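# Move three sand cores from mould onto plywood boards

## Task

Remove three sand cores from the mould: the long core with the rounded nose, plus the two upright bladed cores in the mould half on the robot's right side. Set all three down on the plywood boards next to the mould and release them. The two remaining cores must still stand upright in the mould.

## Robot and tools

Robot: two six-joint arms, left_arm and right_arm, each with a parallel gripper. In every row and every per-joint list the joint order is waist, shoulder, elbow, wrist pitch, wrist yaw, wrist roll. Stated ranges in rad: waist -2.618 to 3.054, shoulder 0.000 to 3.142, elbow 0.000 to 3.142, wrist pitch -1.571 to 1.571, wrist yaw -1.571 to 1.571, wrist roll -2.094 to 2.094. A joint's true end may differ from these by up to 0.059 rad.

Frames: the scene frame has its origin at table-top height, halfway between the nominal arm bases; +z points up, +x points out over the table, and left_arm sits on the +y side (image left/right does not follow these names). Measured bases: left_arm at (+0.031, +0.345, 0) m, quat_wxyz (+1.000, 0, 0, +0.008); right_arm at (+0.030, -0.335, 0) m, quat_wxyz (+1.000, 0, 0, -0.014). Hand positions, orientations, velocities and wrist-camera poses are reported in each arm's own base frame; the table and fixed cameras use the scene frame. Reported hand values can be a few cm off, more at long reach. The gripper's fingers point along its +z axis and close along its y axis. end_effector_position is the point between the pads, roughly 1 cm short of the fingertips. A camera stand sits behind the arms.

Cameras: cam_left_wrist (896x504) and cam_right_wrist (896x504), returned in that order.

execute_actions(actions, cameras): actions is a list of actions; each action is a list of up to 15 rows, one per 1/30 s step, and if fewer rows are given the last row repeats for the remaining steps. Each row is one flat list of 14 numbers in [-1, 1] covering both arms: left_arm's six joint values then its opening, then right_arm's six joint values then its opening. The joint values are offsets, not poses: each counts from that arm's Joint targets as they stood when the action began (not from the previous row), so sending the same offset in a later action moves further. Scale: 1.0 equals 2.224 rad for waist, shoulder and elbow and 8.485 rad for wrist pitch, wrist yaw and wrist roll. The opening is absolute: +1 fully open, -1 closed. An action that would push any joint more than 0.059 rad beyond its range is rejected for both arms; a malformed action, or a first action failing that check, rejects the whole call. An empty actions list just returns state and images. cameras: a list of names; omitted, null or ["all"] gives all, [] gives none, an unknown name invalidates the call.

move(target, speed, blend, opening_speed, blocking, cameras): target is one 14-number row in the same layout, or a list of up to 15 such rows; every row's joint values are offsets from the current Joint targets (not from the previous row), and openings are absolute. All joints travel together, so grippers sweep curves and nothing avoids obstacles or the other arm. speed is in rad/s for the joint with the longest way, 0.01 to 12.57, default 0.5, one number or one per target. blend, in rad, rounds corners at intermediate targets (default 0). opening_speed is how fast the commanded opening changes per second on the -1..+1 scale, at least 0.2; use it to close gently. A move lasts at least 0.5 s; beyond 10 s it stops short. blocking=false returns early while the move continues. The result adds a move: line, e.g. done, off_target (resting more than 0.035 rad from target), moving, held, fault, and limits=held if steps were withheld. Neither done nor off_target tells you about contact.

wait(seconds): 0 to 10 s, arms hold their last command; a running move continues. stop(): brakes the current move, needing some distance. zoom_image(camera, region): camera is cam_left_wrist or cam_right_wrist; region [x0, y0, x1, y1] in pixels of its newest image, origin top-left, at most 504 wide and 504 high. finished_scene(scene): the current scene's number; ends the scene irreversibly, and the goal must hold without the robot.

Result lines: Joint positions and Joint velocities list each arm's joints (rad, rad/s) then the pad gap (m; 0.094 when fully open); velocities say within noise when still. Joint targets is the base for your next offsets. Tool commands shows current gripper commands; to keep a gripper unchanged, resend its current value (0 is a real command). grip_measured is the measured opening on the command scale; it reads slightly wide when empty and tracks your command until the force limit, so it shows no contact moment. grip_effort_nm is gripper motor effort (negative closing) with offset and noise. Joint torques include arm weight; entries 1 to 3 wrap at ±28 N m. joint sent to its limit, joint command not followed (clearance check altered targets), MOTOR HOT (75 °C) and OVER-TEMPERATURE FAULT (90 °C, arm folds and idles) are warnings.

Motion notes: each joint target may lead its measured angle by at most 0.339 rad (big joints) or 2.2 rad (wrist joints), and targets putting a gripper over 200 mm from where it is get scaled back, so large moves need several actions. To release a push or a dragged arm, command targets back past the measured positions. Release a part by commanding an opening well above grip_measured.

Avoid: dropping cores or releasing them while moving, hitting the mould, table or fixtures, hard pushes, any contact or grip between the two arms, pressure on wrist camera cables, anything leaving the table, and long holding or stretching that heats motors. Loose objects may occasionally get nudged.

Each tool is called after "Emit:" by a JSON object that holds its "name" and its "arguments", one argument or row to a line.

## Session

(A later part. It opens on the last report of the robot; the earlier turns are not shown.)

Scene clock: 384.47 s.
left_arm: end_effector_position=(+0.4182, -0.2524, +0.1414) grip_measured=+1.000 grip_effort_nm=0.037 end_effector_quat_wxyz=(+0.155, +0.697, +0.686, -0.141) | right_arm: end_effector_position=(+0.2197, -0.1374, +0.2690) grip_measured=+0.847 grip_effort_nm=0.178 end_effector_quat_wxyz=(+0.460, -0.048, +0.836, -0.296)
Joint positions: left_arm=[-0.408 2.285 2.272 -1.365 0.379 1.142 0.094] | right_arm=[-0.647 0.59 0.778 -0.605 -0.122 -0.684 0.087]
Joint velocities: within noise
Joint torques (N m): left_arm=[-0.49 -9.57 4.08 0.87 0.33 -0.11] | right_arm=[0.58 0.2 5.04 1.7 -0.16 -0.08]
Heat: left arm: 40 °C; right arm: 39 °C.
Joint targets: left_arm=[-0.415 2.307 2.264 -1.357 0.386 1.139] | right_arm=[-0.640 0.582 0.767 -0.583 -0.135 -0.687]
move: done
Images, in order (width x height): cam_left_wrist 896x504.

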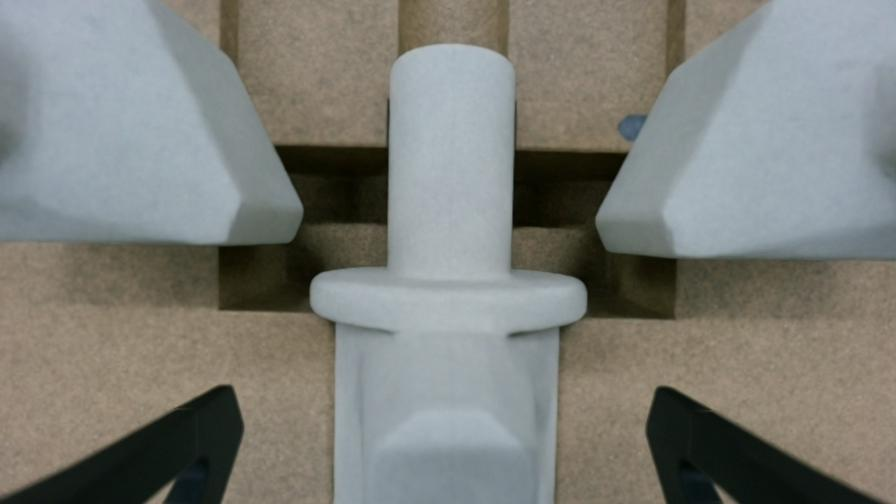

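Emit:
{"name": "move", "arguments": {
  "target": [0,0,-0.018,0.0047,0,0,1,0,0,0,0,0,0,0.85],
  "speed": 0.2,
  "cameras": []
}}

Emit:
{"name": "move", "arguments": {
  "target": [0,0,0,0,0,0,-0.35,0,0,0,0,0,0,0.85],
  "opening_speed": 0.8,
  "cameras": ["cam_left_wrist"]
}}

Scene clock: 389.60 s.
left_arm: end_effector_position=(+0.4204, -0.2530, +0.1319) grip_measured=+1.000 grip_effort_nm=0.022 end_effector_quat_wxyz=(+0.156, +0.697, +0.686, -0.140) | right_arm: end_effector_position=(+0.2198, -0.1374, +0.2691) grip_measured=+0.847 grip_effort_nm=0.183 end_effector_quat_wxyz=(+0.460, -0.048, +0.836, -0.296)
Joint positions: left_arm=[-0.408 2.285 2.233 -1.326 0.378 1.141 0.094] | right_arm=[-0.647 0.59 0.778 -0.604 -0.122 -0.684 0.087]
Joint velocities: within noise
Joint torques (N m): left_arm=[-0.5 -9.58 4.1 0.88 0.34 -0.1] | right_arm=[0.58 0.16 5.04 1.68 -0.16 -0.08]
Heat: left arm: 40 °C; right arm: 39 °C.
Joint targets: left_arm=[-0.415 2.307 2.224 -1.317 0.386 1.139] | right_arm=[-0.640 0.582 0.767 -0.583 -0.135 -0.687]
move: done
No camera images: "cameras" was empty.

Scene clock: 391.50 s.
left_arm: end_effector_position=(+0.4175, -0.2517, +0.1312) grip_measured=-0.134 grip_effort_nm=-0.989 end_effector_quat_wxyz=(+0.149, +0.696, +0.688, -0.143) | right_arm: end_effector_position=(+0.2198, -0.1374, +0.2691) grip_measured=+0.847 grip_effort_nm=0.178 end_effector_quat_wxyz=(+0.460, -0.048, +0.836, -0.296)
Joint positions: left_arm=[-0.408 2.285 2.233 -1.339 0.377 1.141 0.041] | right_arm=[-0.647 0.59 0.778 -0.604 -0.122 -0.684 0.087]
Joint velocities: within noise
Joint torques (N m): left_arm=[-0.5 -9.59 4.05 1 0.34 -0.08] | right_arm=[0.61 0.18 5.05 1.7 -0.16 -0.09]
Heat: left arm: 40 °C; right arm: 39 °C.
Joint targets: left_arm=[-0.415 2.307 2.224 -1.317 0.386 1.139] | right_arm=[-0.640 0.582 0.767 -0.583 -0.135 -0.687]
move: done
Images, in order (width x height): cam_left_wrist 896x504.

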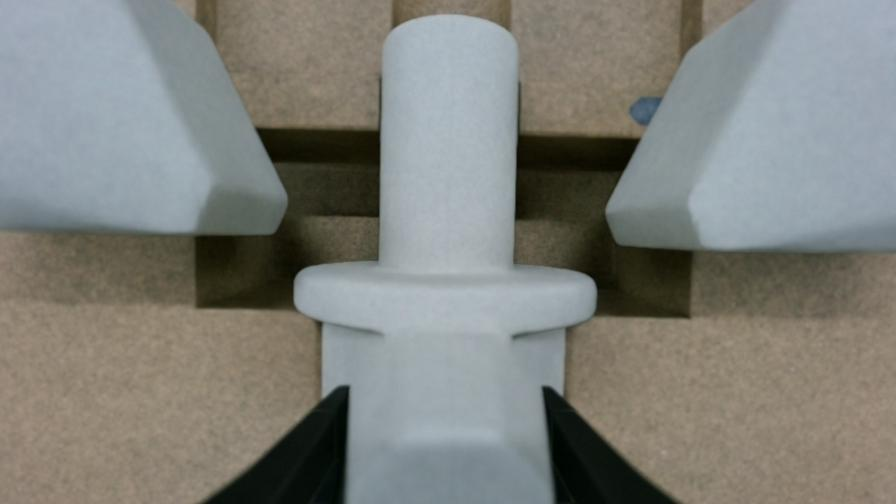

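Emit:
{"name": "move", "arguments": {
  "target": [
    [0,0.0108,0.0643,-0.0139,0,0,-0.35,0,0,0,0,0,0,0.85],
    [0,0.0374,0.1495,-0.0275,0,0,-0.35,0,0,0,0,0,0,0.85]
  ],
  "speed": 0.2,
  "cameras": ["cam_left_wrist"]
}}

Scene clock: 397.57 s.
left_arm: end_effector_position=(+0.4198, -0.2486, +0.1508) grip_measured=-0.135 grip_effort_nm=-0.994 end_effector_quat_wxyz=(+0.130, +0.696, +0.693, -0.137) | right_arm: end_effector_position=(+0.2198, -0.1374, +0.2692) grip_measured=+0.847 grip_effort_nm=0.173 end_effector_quat_wxyz=(+0.460, -0.048, +0.836, -0.296)
Joint positions: left_arm=[-0.409 2.391 2.511 -1.544 0.352 1.141 0.041] | right_arm=[-0.647 0.59 0.778 -0.604 -0.122 -0.684 0.087]
Joint velocities: within noise
Joint torques (N m): left_arm=[-0.39 -11.51 8.28 0.64 0.65 -0.09] | right_arm=[0.59 0.2 5.04 1.68 -0.16 -0.08]
Heat: left arm: 39 °C; right arm: 40 °C.
Joint targets: left_arm=[-0.415 2.391 2.556 -1.550 0.386 1.139] | right_arm=[-0.640 0.582 0.767 -0.583 -0.135 -0.687]
move: off_target (left_arm); left_arm: the elbow is farthest, 0.045 rad from its target
Images, in order (width x height): cam_left_wrist 896x504.

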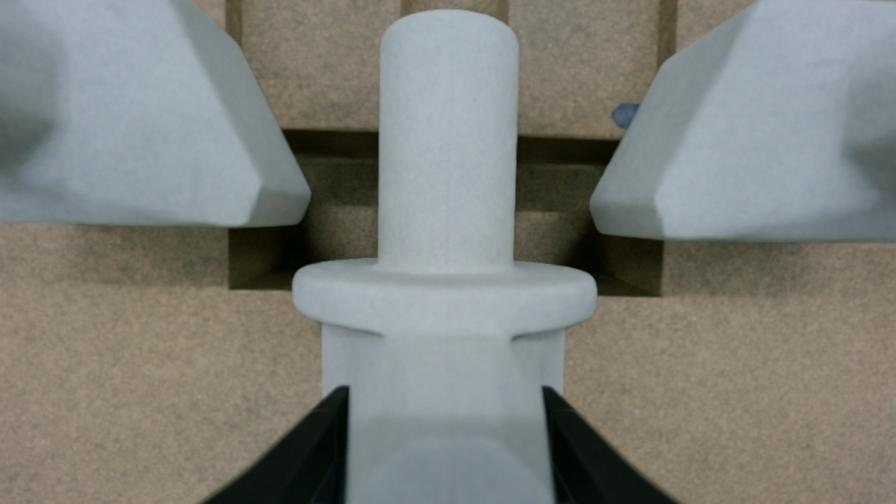

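Emit:
{"name": "move", "arguments": {
  "target": [
    [0.044,-0.0433,-0.0456,0.0059,0.0294,0.0064,-0.35,0,0,0,0,0,0,0.85],
    [0.2316,-0.4663,-0.295,0.0118,0,0,-0.35,0,0,0,0,0,0,0.85],
    [0.3899,-0.4403,-0.5674,0.0554,-0.024,-0.0831,-0.35,0,0,0,0,0,0,0.85]
  ],
  "speed": [0.2,0.7,0.5],
  "blend": [0,0.1,0]
}}

Scene clock: 417.27 s.
left_arm: end_effector_position=(+0.2867, +0.1075, +0.1667) grip_measured=-0.136 grip_effort_nm=-0.999 end_effector_quat_wxyz=(+0.167, +0.007, +0.986, -0.008) | right_arm: end_effector_position=(+0.2198, -0.1374, +0.2692) grip_measured=+0.847 grip_effort_nm=0.178 end_effector_quat_wxyz=(+0.460, -0.049, +0.836, -0.296)
Joint positions: left_arm=[0.449 1.424 1.28 -1.13 0.159 0.44 0.041] | right_arm=[-0.647 0.59 0.778 -0.604 -0.122 -0.684 0.087]
Joint velocities: within noise
Joint torques (N m): left_arm=[0.27 -5.59 6.17 1.54 0.38 -0.12] | right_arm=[0.61 0.16 5.05 1.69 -0.16 -0.08]
Heat: left arm: 42 °C; right arm: 40 °C.
Joint targets: left_arm=[0.453 1.411 1.295 -1.080 0.183 0.434] | right_arm=[-0.640 0.582 0.767 -0.583 -0.135 -0.688]
move: off_target (left_arm); left_arm: the wrist pitch is farthest, 0.050 rad from its target

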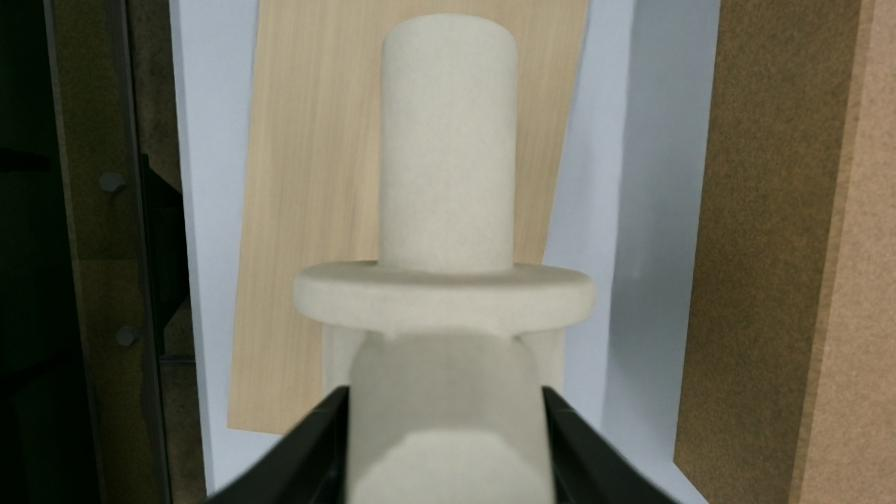

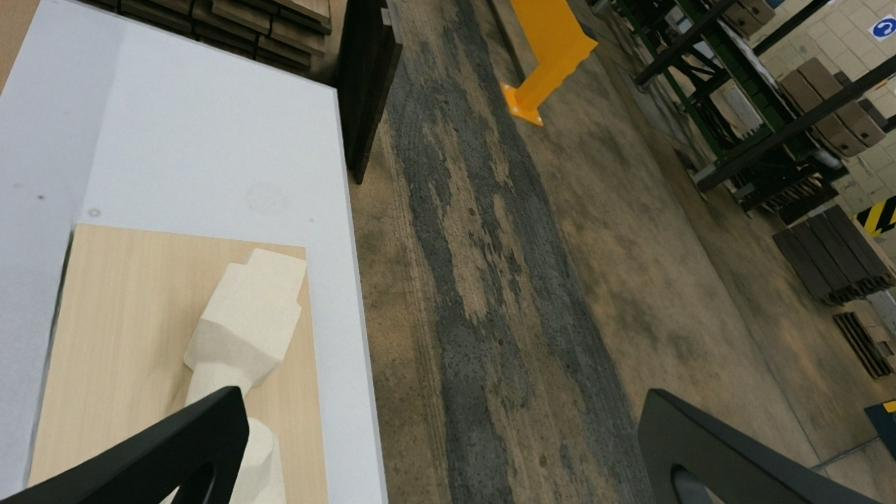

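Emit:
{"name": "move", "arguments": {
  "target": [0.0292,-0.001,-0.0996,0.0318,0,0.0077,-0.35,0,0,0,0,0,0,0.85],
  "speed": 0.3,
  "cameras": []
}}

Emit:
{"name": "move", "arguments": {
  "target": [0,0.0049,-0.0318,0.0094,0,0,-0.35,0,0,0,0,0,0,0.85],
  "speed": 0.08,
  "cameras": ["cam_left_wrist"]
}}

Scene clock: 425.27 s.
left_arm: end_effector_position=(+0.2874, +0.1295, +0.1148) grip_measured=-0.136 grip_effort_nm=-0.999 end_effector_quat_wxyz=(+0.185, +0.004, +0.983, +0.012) | right_arm: end_effector_position=(+0.2199, -0.1374, +0.2693) grip_measured=+0.847 grip_effort_nm=0.183 end_effector_quat_wxyz=(+0.460, -0.049, +0.836, -0.296)
Joint positions: left_arm=[0.511 1.424 1.061 -0.87 0.159 0.491 0.041] | right_arm=[-0.647 0.59 0.778 -0.604 -0.122 -0.684 0.087]
Joint velocities: within noise
Joint torques (N m): left_arm=[0.61 -5.83 6.06 1.72 0.4 0.05] | right_arm=[0.62 0.17 5.04 1.68 -0.16 -0.08]
Heat: left arm: 38 °C; right arm: 40 °C.
Joint targets: left_arm=[0.518 1.409 1.073 -0.811 0.182 0.499] | right_arm=[-0.640 0.582 0.767 -0.583 -0.135 -0.688]
move: off_target (left_arm); left_arm: the wrist pitch is farthest, 0.059 rad from its target
No camera images: "cameras" was empty.

Scene clock: 426.80 s.
left_arm: end_effector_position=(+0.2868, +0.1291, +0.0983) grip_measured=-0.136 grip_effort_nm=-0.999 end_effector_quat_wxyz=(+0.189, +0.004, +0.982, +0.014) | right_arm: end_effector_position=(+0.2199, -0.1374, +0.2693) grip_measured=+0.847 grip_effort_nm=0.178 end_effector_quat_wxyz=(+0.460, -0.049, +0.836, -0.296)
Joint positions: left_arm=[0.511 1.424 0.992 -0.792 0.159 0.491 0.041] | right_arm=[-0.647 0.59 0.778 -0.604 -0.122 -0.684 0.087]
Joint velocities: within noise
Joint torques (N m): left_arm=[0.58 -4.92 5.85 1.76 0.37 0.04] | right_arm=[0.59 0.18 5.01 1.69 -0.16 -0.09]
Heat: left arm: 39 °C; right arm: 40 °C.
Joint targets: left_arm=[0.518 1.420 1.002 -0.731 0.182 0.499] | right_arm=[-0.640 0.582 0.767 -0.583 -0.135 -0.687]
move: off_target (left_arm); left_arm: the wrist pitch is farthest, 0.061 rad from its target
Images, in order (width x height): cam_left_wrist 896x504.

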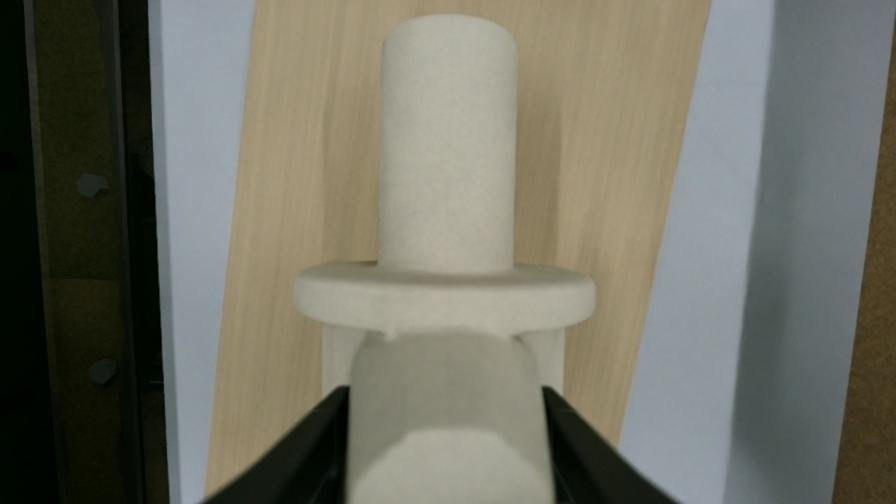

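Emit:
{"name": "move", "arguments": {
  "target": [0,0.0021,-0.0127,0.0038,0,0,-0.35,0,0,0,0,0,0,0.85],
  "speed": 0.06,
  "cameras": ["cam_left_wrist"]
}}

Emit:
{"name": "move", "arguments": {
  "target": [0,0.0021,-0.0127,0.0038,0,0,-0.35,0,0,0,0,0,0,0.85],
  "speed": 0.06,
  "cameras": ["cam_left_wrist"]
}}

Scene clock: 431.70 s.
left_arm: end_effector_position=(+0.2896, +0.1295, +0.0969) grip_measured=-0.136 grip_effort_nm=-0.999 end_effector_quat_wxyz=(+0.196, +0.005, +0.981, +0.015) | right_arm: end_effector_position=(+0.2199, -0.1374, +0.2693) grip_measured=+0.847 grip_effort_nm=0.178 end_effector_quat_wxyz=(+0.460, -0.049, +0.836, -0.296)
Joint positions: left_arm=[0.511 1.424 0.981 -0.767 0.165 0.491 0.041] | right_arm=[-0.647 0.59 0.778 -0.604 -0.122 -0.684 0.087]
Joint velocities: within noise
Joint torques (N m): left_arm=[0.55 -4.6 4.42 1.86 0.33 0.04] | right_arm=[0.58 0.2 5.04 1.68 -0.15 -0.08]
Heat: left arm: 39 °C; right arm: 41 °C.
Joint targets: left_arm=[0.518 1.425 0.974 -0.699 0.182 0.499] | right_arm=[-0.640 0.582 0.767 -0.583 -0.135 -0.687]
move: off_target (left_arm); left_arm: the wrist pitch is farthest, 0.069 rad from its target
Images, in order (width x height): cam_left_wrist 896x504.

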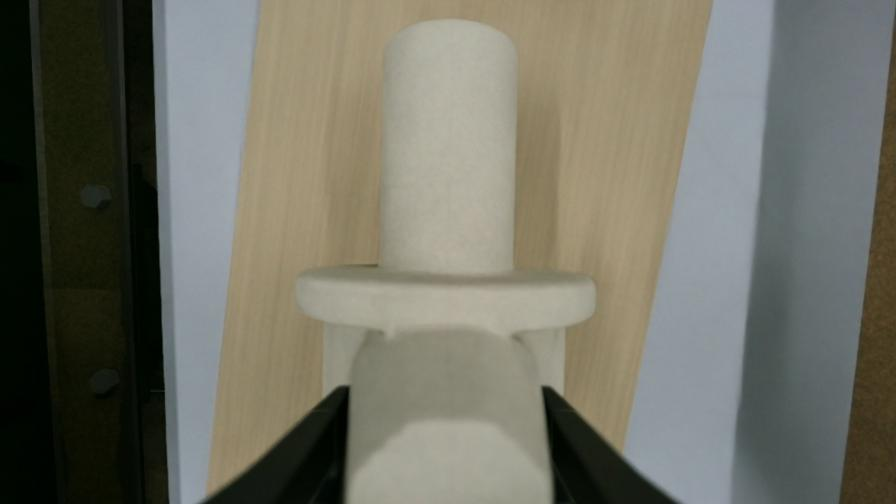

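Scene clock: 432.70 s.
left_arm: end_effector_position=(+0.2949, +0.1300, +0.0961) grip_measured=-0.136 grip_effort_nm=-1.004 end_effector_quat_wxyz=(+0.211, +0.006, +0.977, +0.013) | right_arm: end_effector_position=(+0.2199, -0.1374, +0.2693) grip_measured=+0.847 grip_effort_nm=0.178 end_effector_quat_wxyz=(+0.460, -0.049, +0.836, -0.296)
Joint positions: left_arm=[0.515 1.424 0.966 -0.727 0.184 0.491 0.041] | right_arm=[-0.647 0.59 0.778 -0.604 -0.122 -0.684 0.087]
Joint velocities: within noise
Joint torques (N m): left_arm=[0.23 -4.33 3.44 1.8 0.12 0.03] | right_arm=[0.61 0.16 5.05 1.68 -0.15 -0.08]
Heat: left arm: 39 °C; right arm: 41 °C.
Joint targets: left_arm=[0.518 1.429 0.946 -0.666 0.182 0.499] | right_arm=[-0.640 0.582 0.767 -0.583 -0.135 -0.687]
move: off_target (left_arm); left_arm: the wrist pitch is farthest, 0.061 rad from its target
Images, in order (width x height): cam_left_wrist 896x504.

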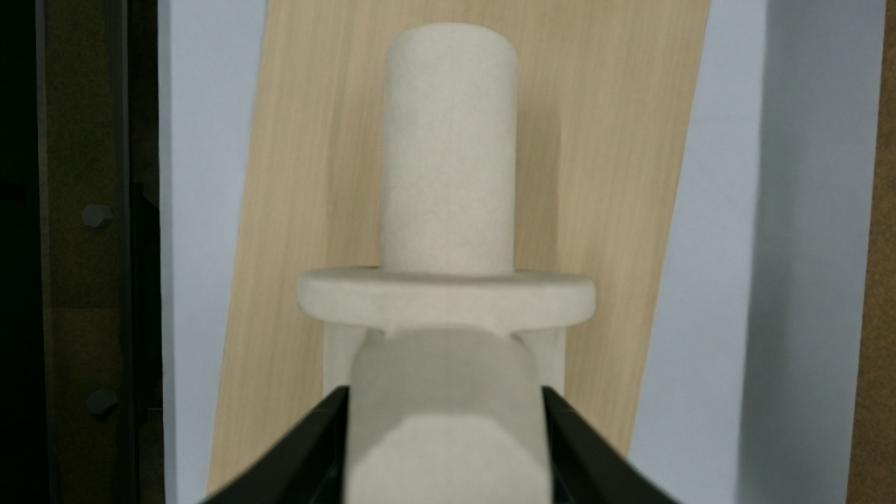

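Emit:
{"name": "move", "arguments": {
  "target": [0,-0.0021,0.0127,-0.0038,0,0,-0.35,0,0,0,0,0,0,0.85],
  "speed": 0.06,
  "cameras": []
}}

Emit:
{"name": "move", "arguments": {
  "target": [0,0,0,0,0,0,0.1,0,0,0,0,0,0,0.85],
  "opening_speed": 0.2,
  "cameras": ["cam_left_wrist"]
}}

Scene clock: 436.17 s.
left_arm: end_effector_position=(+0.2947, +0.1297, +0.0959) grip_measured=-0.136 grip_effort_nm=-0.994 end_effector_quat_wxyz=(+0.210, +0.006, +0.978, +0.012) | right_arm: end_effector_position=(+0.2199, -0.1374, +0.2693) grip_measured=+0.847 grip_effort_nm=0.178 end_effector_quat_wxyz=(+0.460, -0.049, +0.836, -0.296)
Joint positions: left_arm=[0.515 1.424 0.966 -0.729 0.185 0.491 0.041] | right_arm=[-0.647 0.59 0.778 -0.604 -0.122 -0.684 0.087]
Joint velocities: within noise
Joint torques (N m): left_arm=[0.36 -4.56 5.64 1.5 0.12 0.03] | right_arm=[0.62 0.14 5.04 1.68 -0.15 -0.08]
Heat: left arm: 39 °C; right arm: 41 °C.
Joint targets: left_arm=[0.518 1.425 0.974 -0.699 0.183 0.499] | right_arm=[-0.640 0.582 0.767 -0.583 -0.135 -0.687]
move: done
No camera images: "cameras" was empty.

Scene clock: 438.63 s.
left_arm: end_effector_position=(+0.2968, +0.1330, +0.0970) grip_measured=+0.098 grip_effort_nm=0.125 end_effector_quat_wxyz=(+0.214, +0.006, +0.977, +0.021) | right_arm: end_effector_position=(+0.2199, -0.1374, +0.2693) grip_measured=+0.847 grip_effort_nm=0.178 end_effector_quat_wxyz=(+0.460, -0.049, +0.836, -0.296)
Joint positions: left_arm=[0.515 1.424 0.966 -0.714 0.174 0.492 0.052] | right_arm=[-0.647 0.59 0.778 -0.604 -0.122 -0.684 0.087]
Joint velocities: within noise
Joint torques (N m): left_arm=[0.32 -4.67 5.74 1.37 0.22 0.06] | right_arm=[0.59 0.17 5.04 1.68 -0.16 -0.09]
Heat: left arm: 39 °C; right arm: 41 °C.
Joint targets: left_arm=[0.518 1.425 0.974 -0.699 0.182 0.499] | right_arm=[-0.640 0.582 0.767 -0.583 -0.135 -0.687]
move: done
Images, in order (width x height): cam_left_wrist 896x504.

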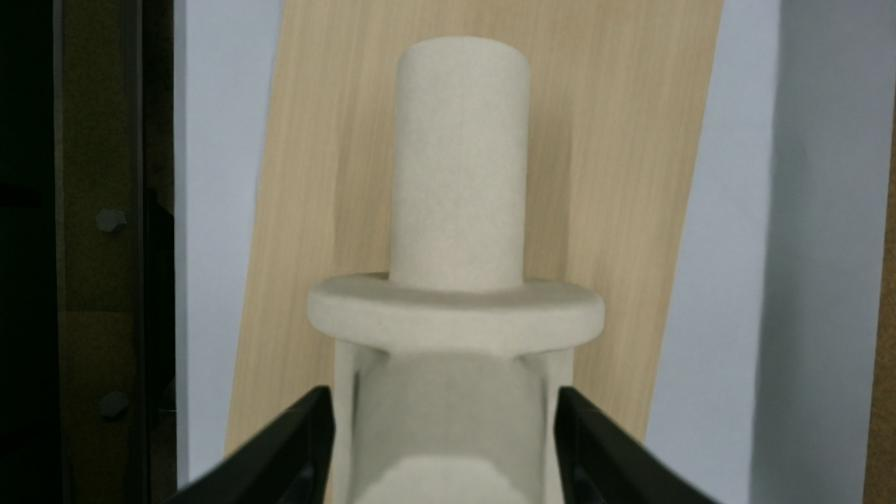

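Emit:
{"name": "move", "arguments": {
  "target": [0,0,0,0,0,0,0.8,0,0,0,0,0,0,0.85],
  "opening_speed": 0.5,
  "cameras": []
}}

Emit:
{"name": "move", "arguments": {
  "target": [
    [0,-0.0067,0.1443,-0.0449,0,0,0.8,0,0,0,0,0,0,0.85],
    [0,-0.25,0.16,-0.03,0,0,0.8,0,0,0,0,0,0,0.85]
  ],
  "speed": 0.4
}}

Scene clock: 443.67 s.
left_arm: end_effector_position=(+0.2969, +0.1331, +0.0971) grip_measured=+0.798 grip_effort_nm=0.129 end_effector_quat_wxyz=(+0.214, +0.006, +0.977, +0.021) | right_arm: end_effector_position=(+0.2199, -0.1374, +0.2693) grip_measured=+0.847 grip_effort_nm=0.178 end_effector_quat_wxyz=(+0.460, -0.049, +0.836, -0.296)
Joint positions: left_arm=[0.515 1.424 0.966 -0.714 0.174 0.492 0.084] | right_arm=[-0.647 0.59 0.778 -0.604 -0.122 -0.684 0.087]
Joint velocities: within noise
Joint torques (N m): left_arm=[0.28 -4.59 5.7 1.34 0.21 0.02] | right_arm=[0.61 0.17 5.03 1.69 -0.16 -0.07]
Heat: left arm: 39 °C; right arm: 41 °C.
Joint targets: left_arm=[0.518 1.425 0.974 -0.698 0.182 0.499] | right_arm=[-0.640 0.582 0.767 -0.583 -0.135 -0.687]
move: done
No camera images: "cameras" was empty.

Scene clock: 446.63 s.
left_arm: end_effector_position=(+0.2420, +0.1021, +0.3552) grip_measured=+0.798 grip_effort_nm=0.125 end_effector_quat_wxyz=(+0.472, +0.035, +0.863, +0.175) | right_arm: end_effector_position=(+0.2199, -0.1374, +0.2693) grip_measured=+0.847 grip_effort_nm=0.178 end_effector_quat_wxyz=(+0.460, -0.049, +0.836, -0.296)
Joint positions: left_arm=[0.515 0.872 1.312 -0.964 0.174 0.494 0.084] | right_arm=[-0.647 0.59 0.778 -0.604 -0.122 -0.684 0.087]
Joint velocities: within noise
Joint torques (N m): left_arm=[0.29 -0.27 6.16 2.15 0.18 -0.02] | right_arm=[0.64 0.17 5.04 1.69 -0.16 -0.08]
Heat: left arm: 39 °C; right arm: 41 °C.
Joint targets: left_arm=[0.518 0.868 1.330 -0.953 0.182 0.499] | right_arm=[-0.640 0.582 0.767 -0.583 -0.135 -0.687]
move: done

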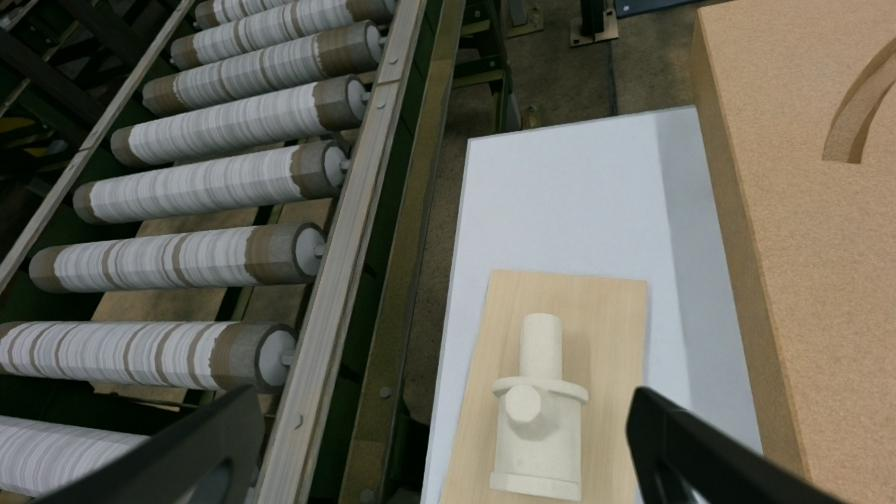

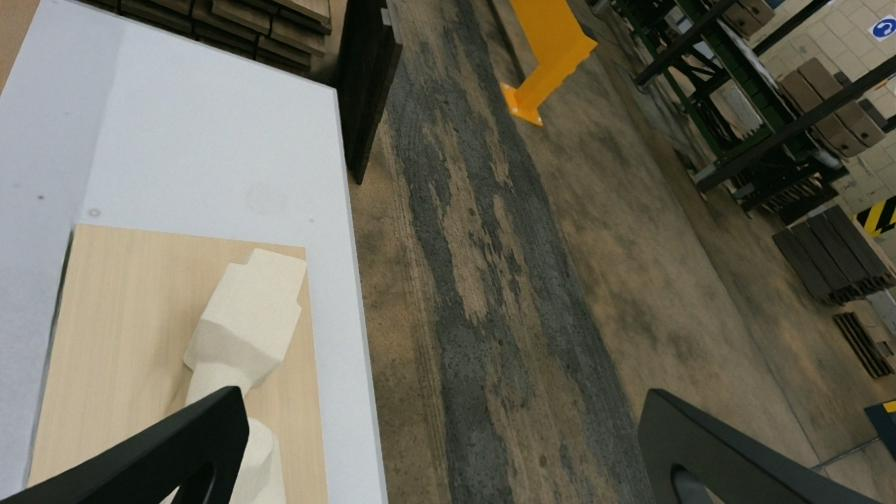

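Emit:
{"name": "finished_scene", "arguments": {
  "scene": 2
}}

The scene is finished: the task was done.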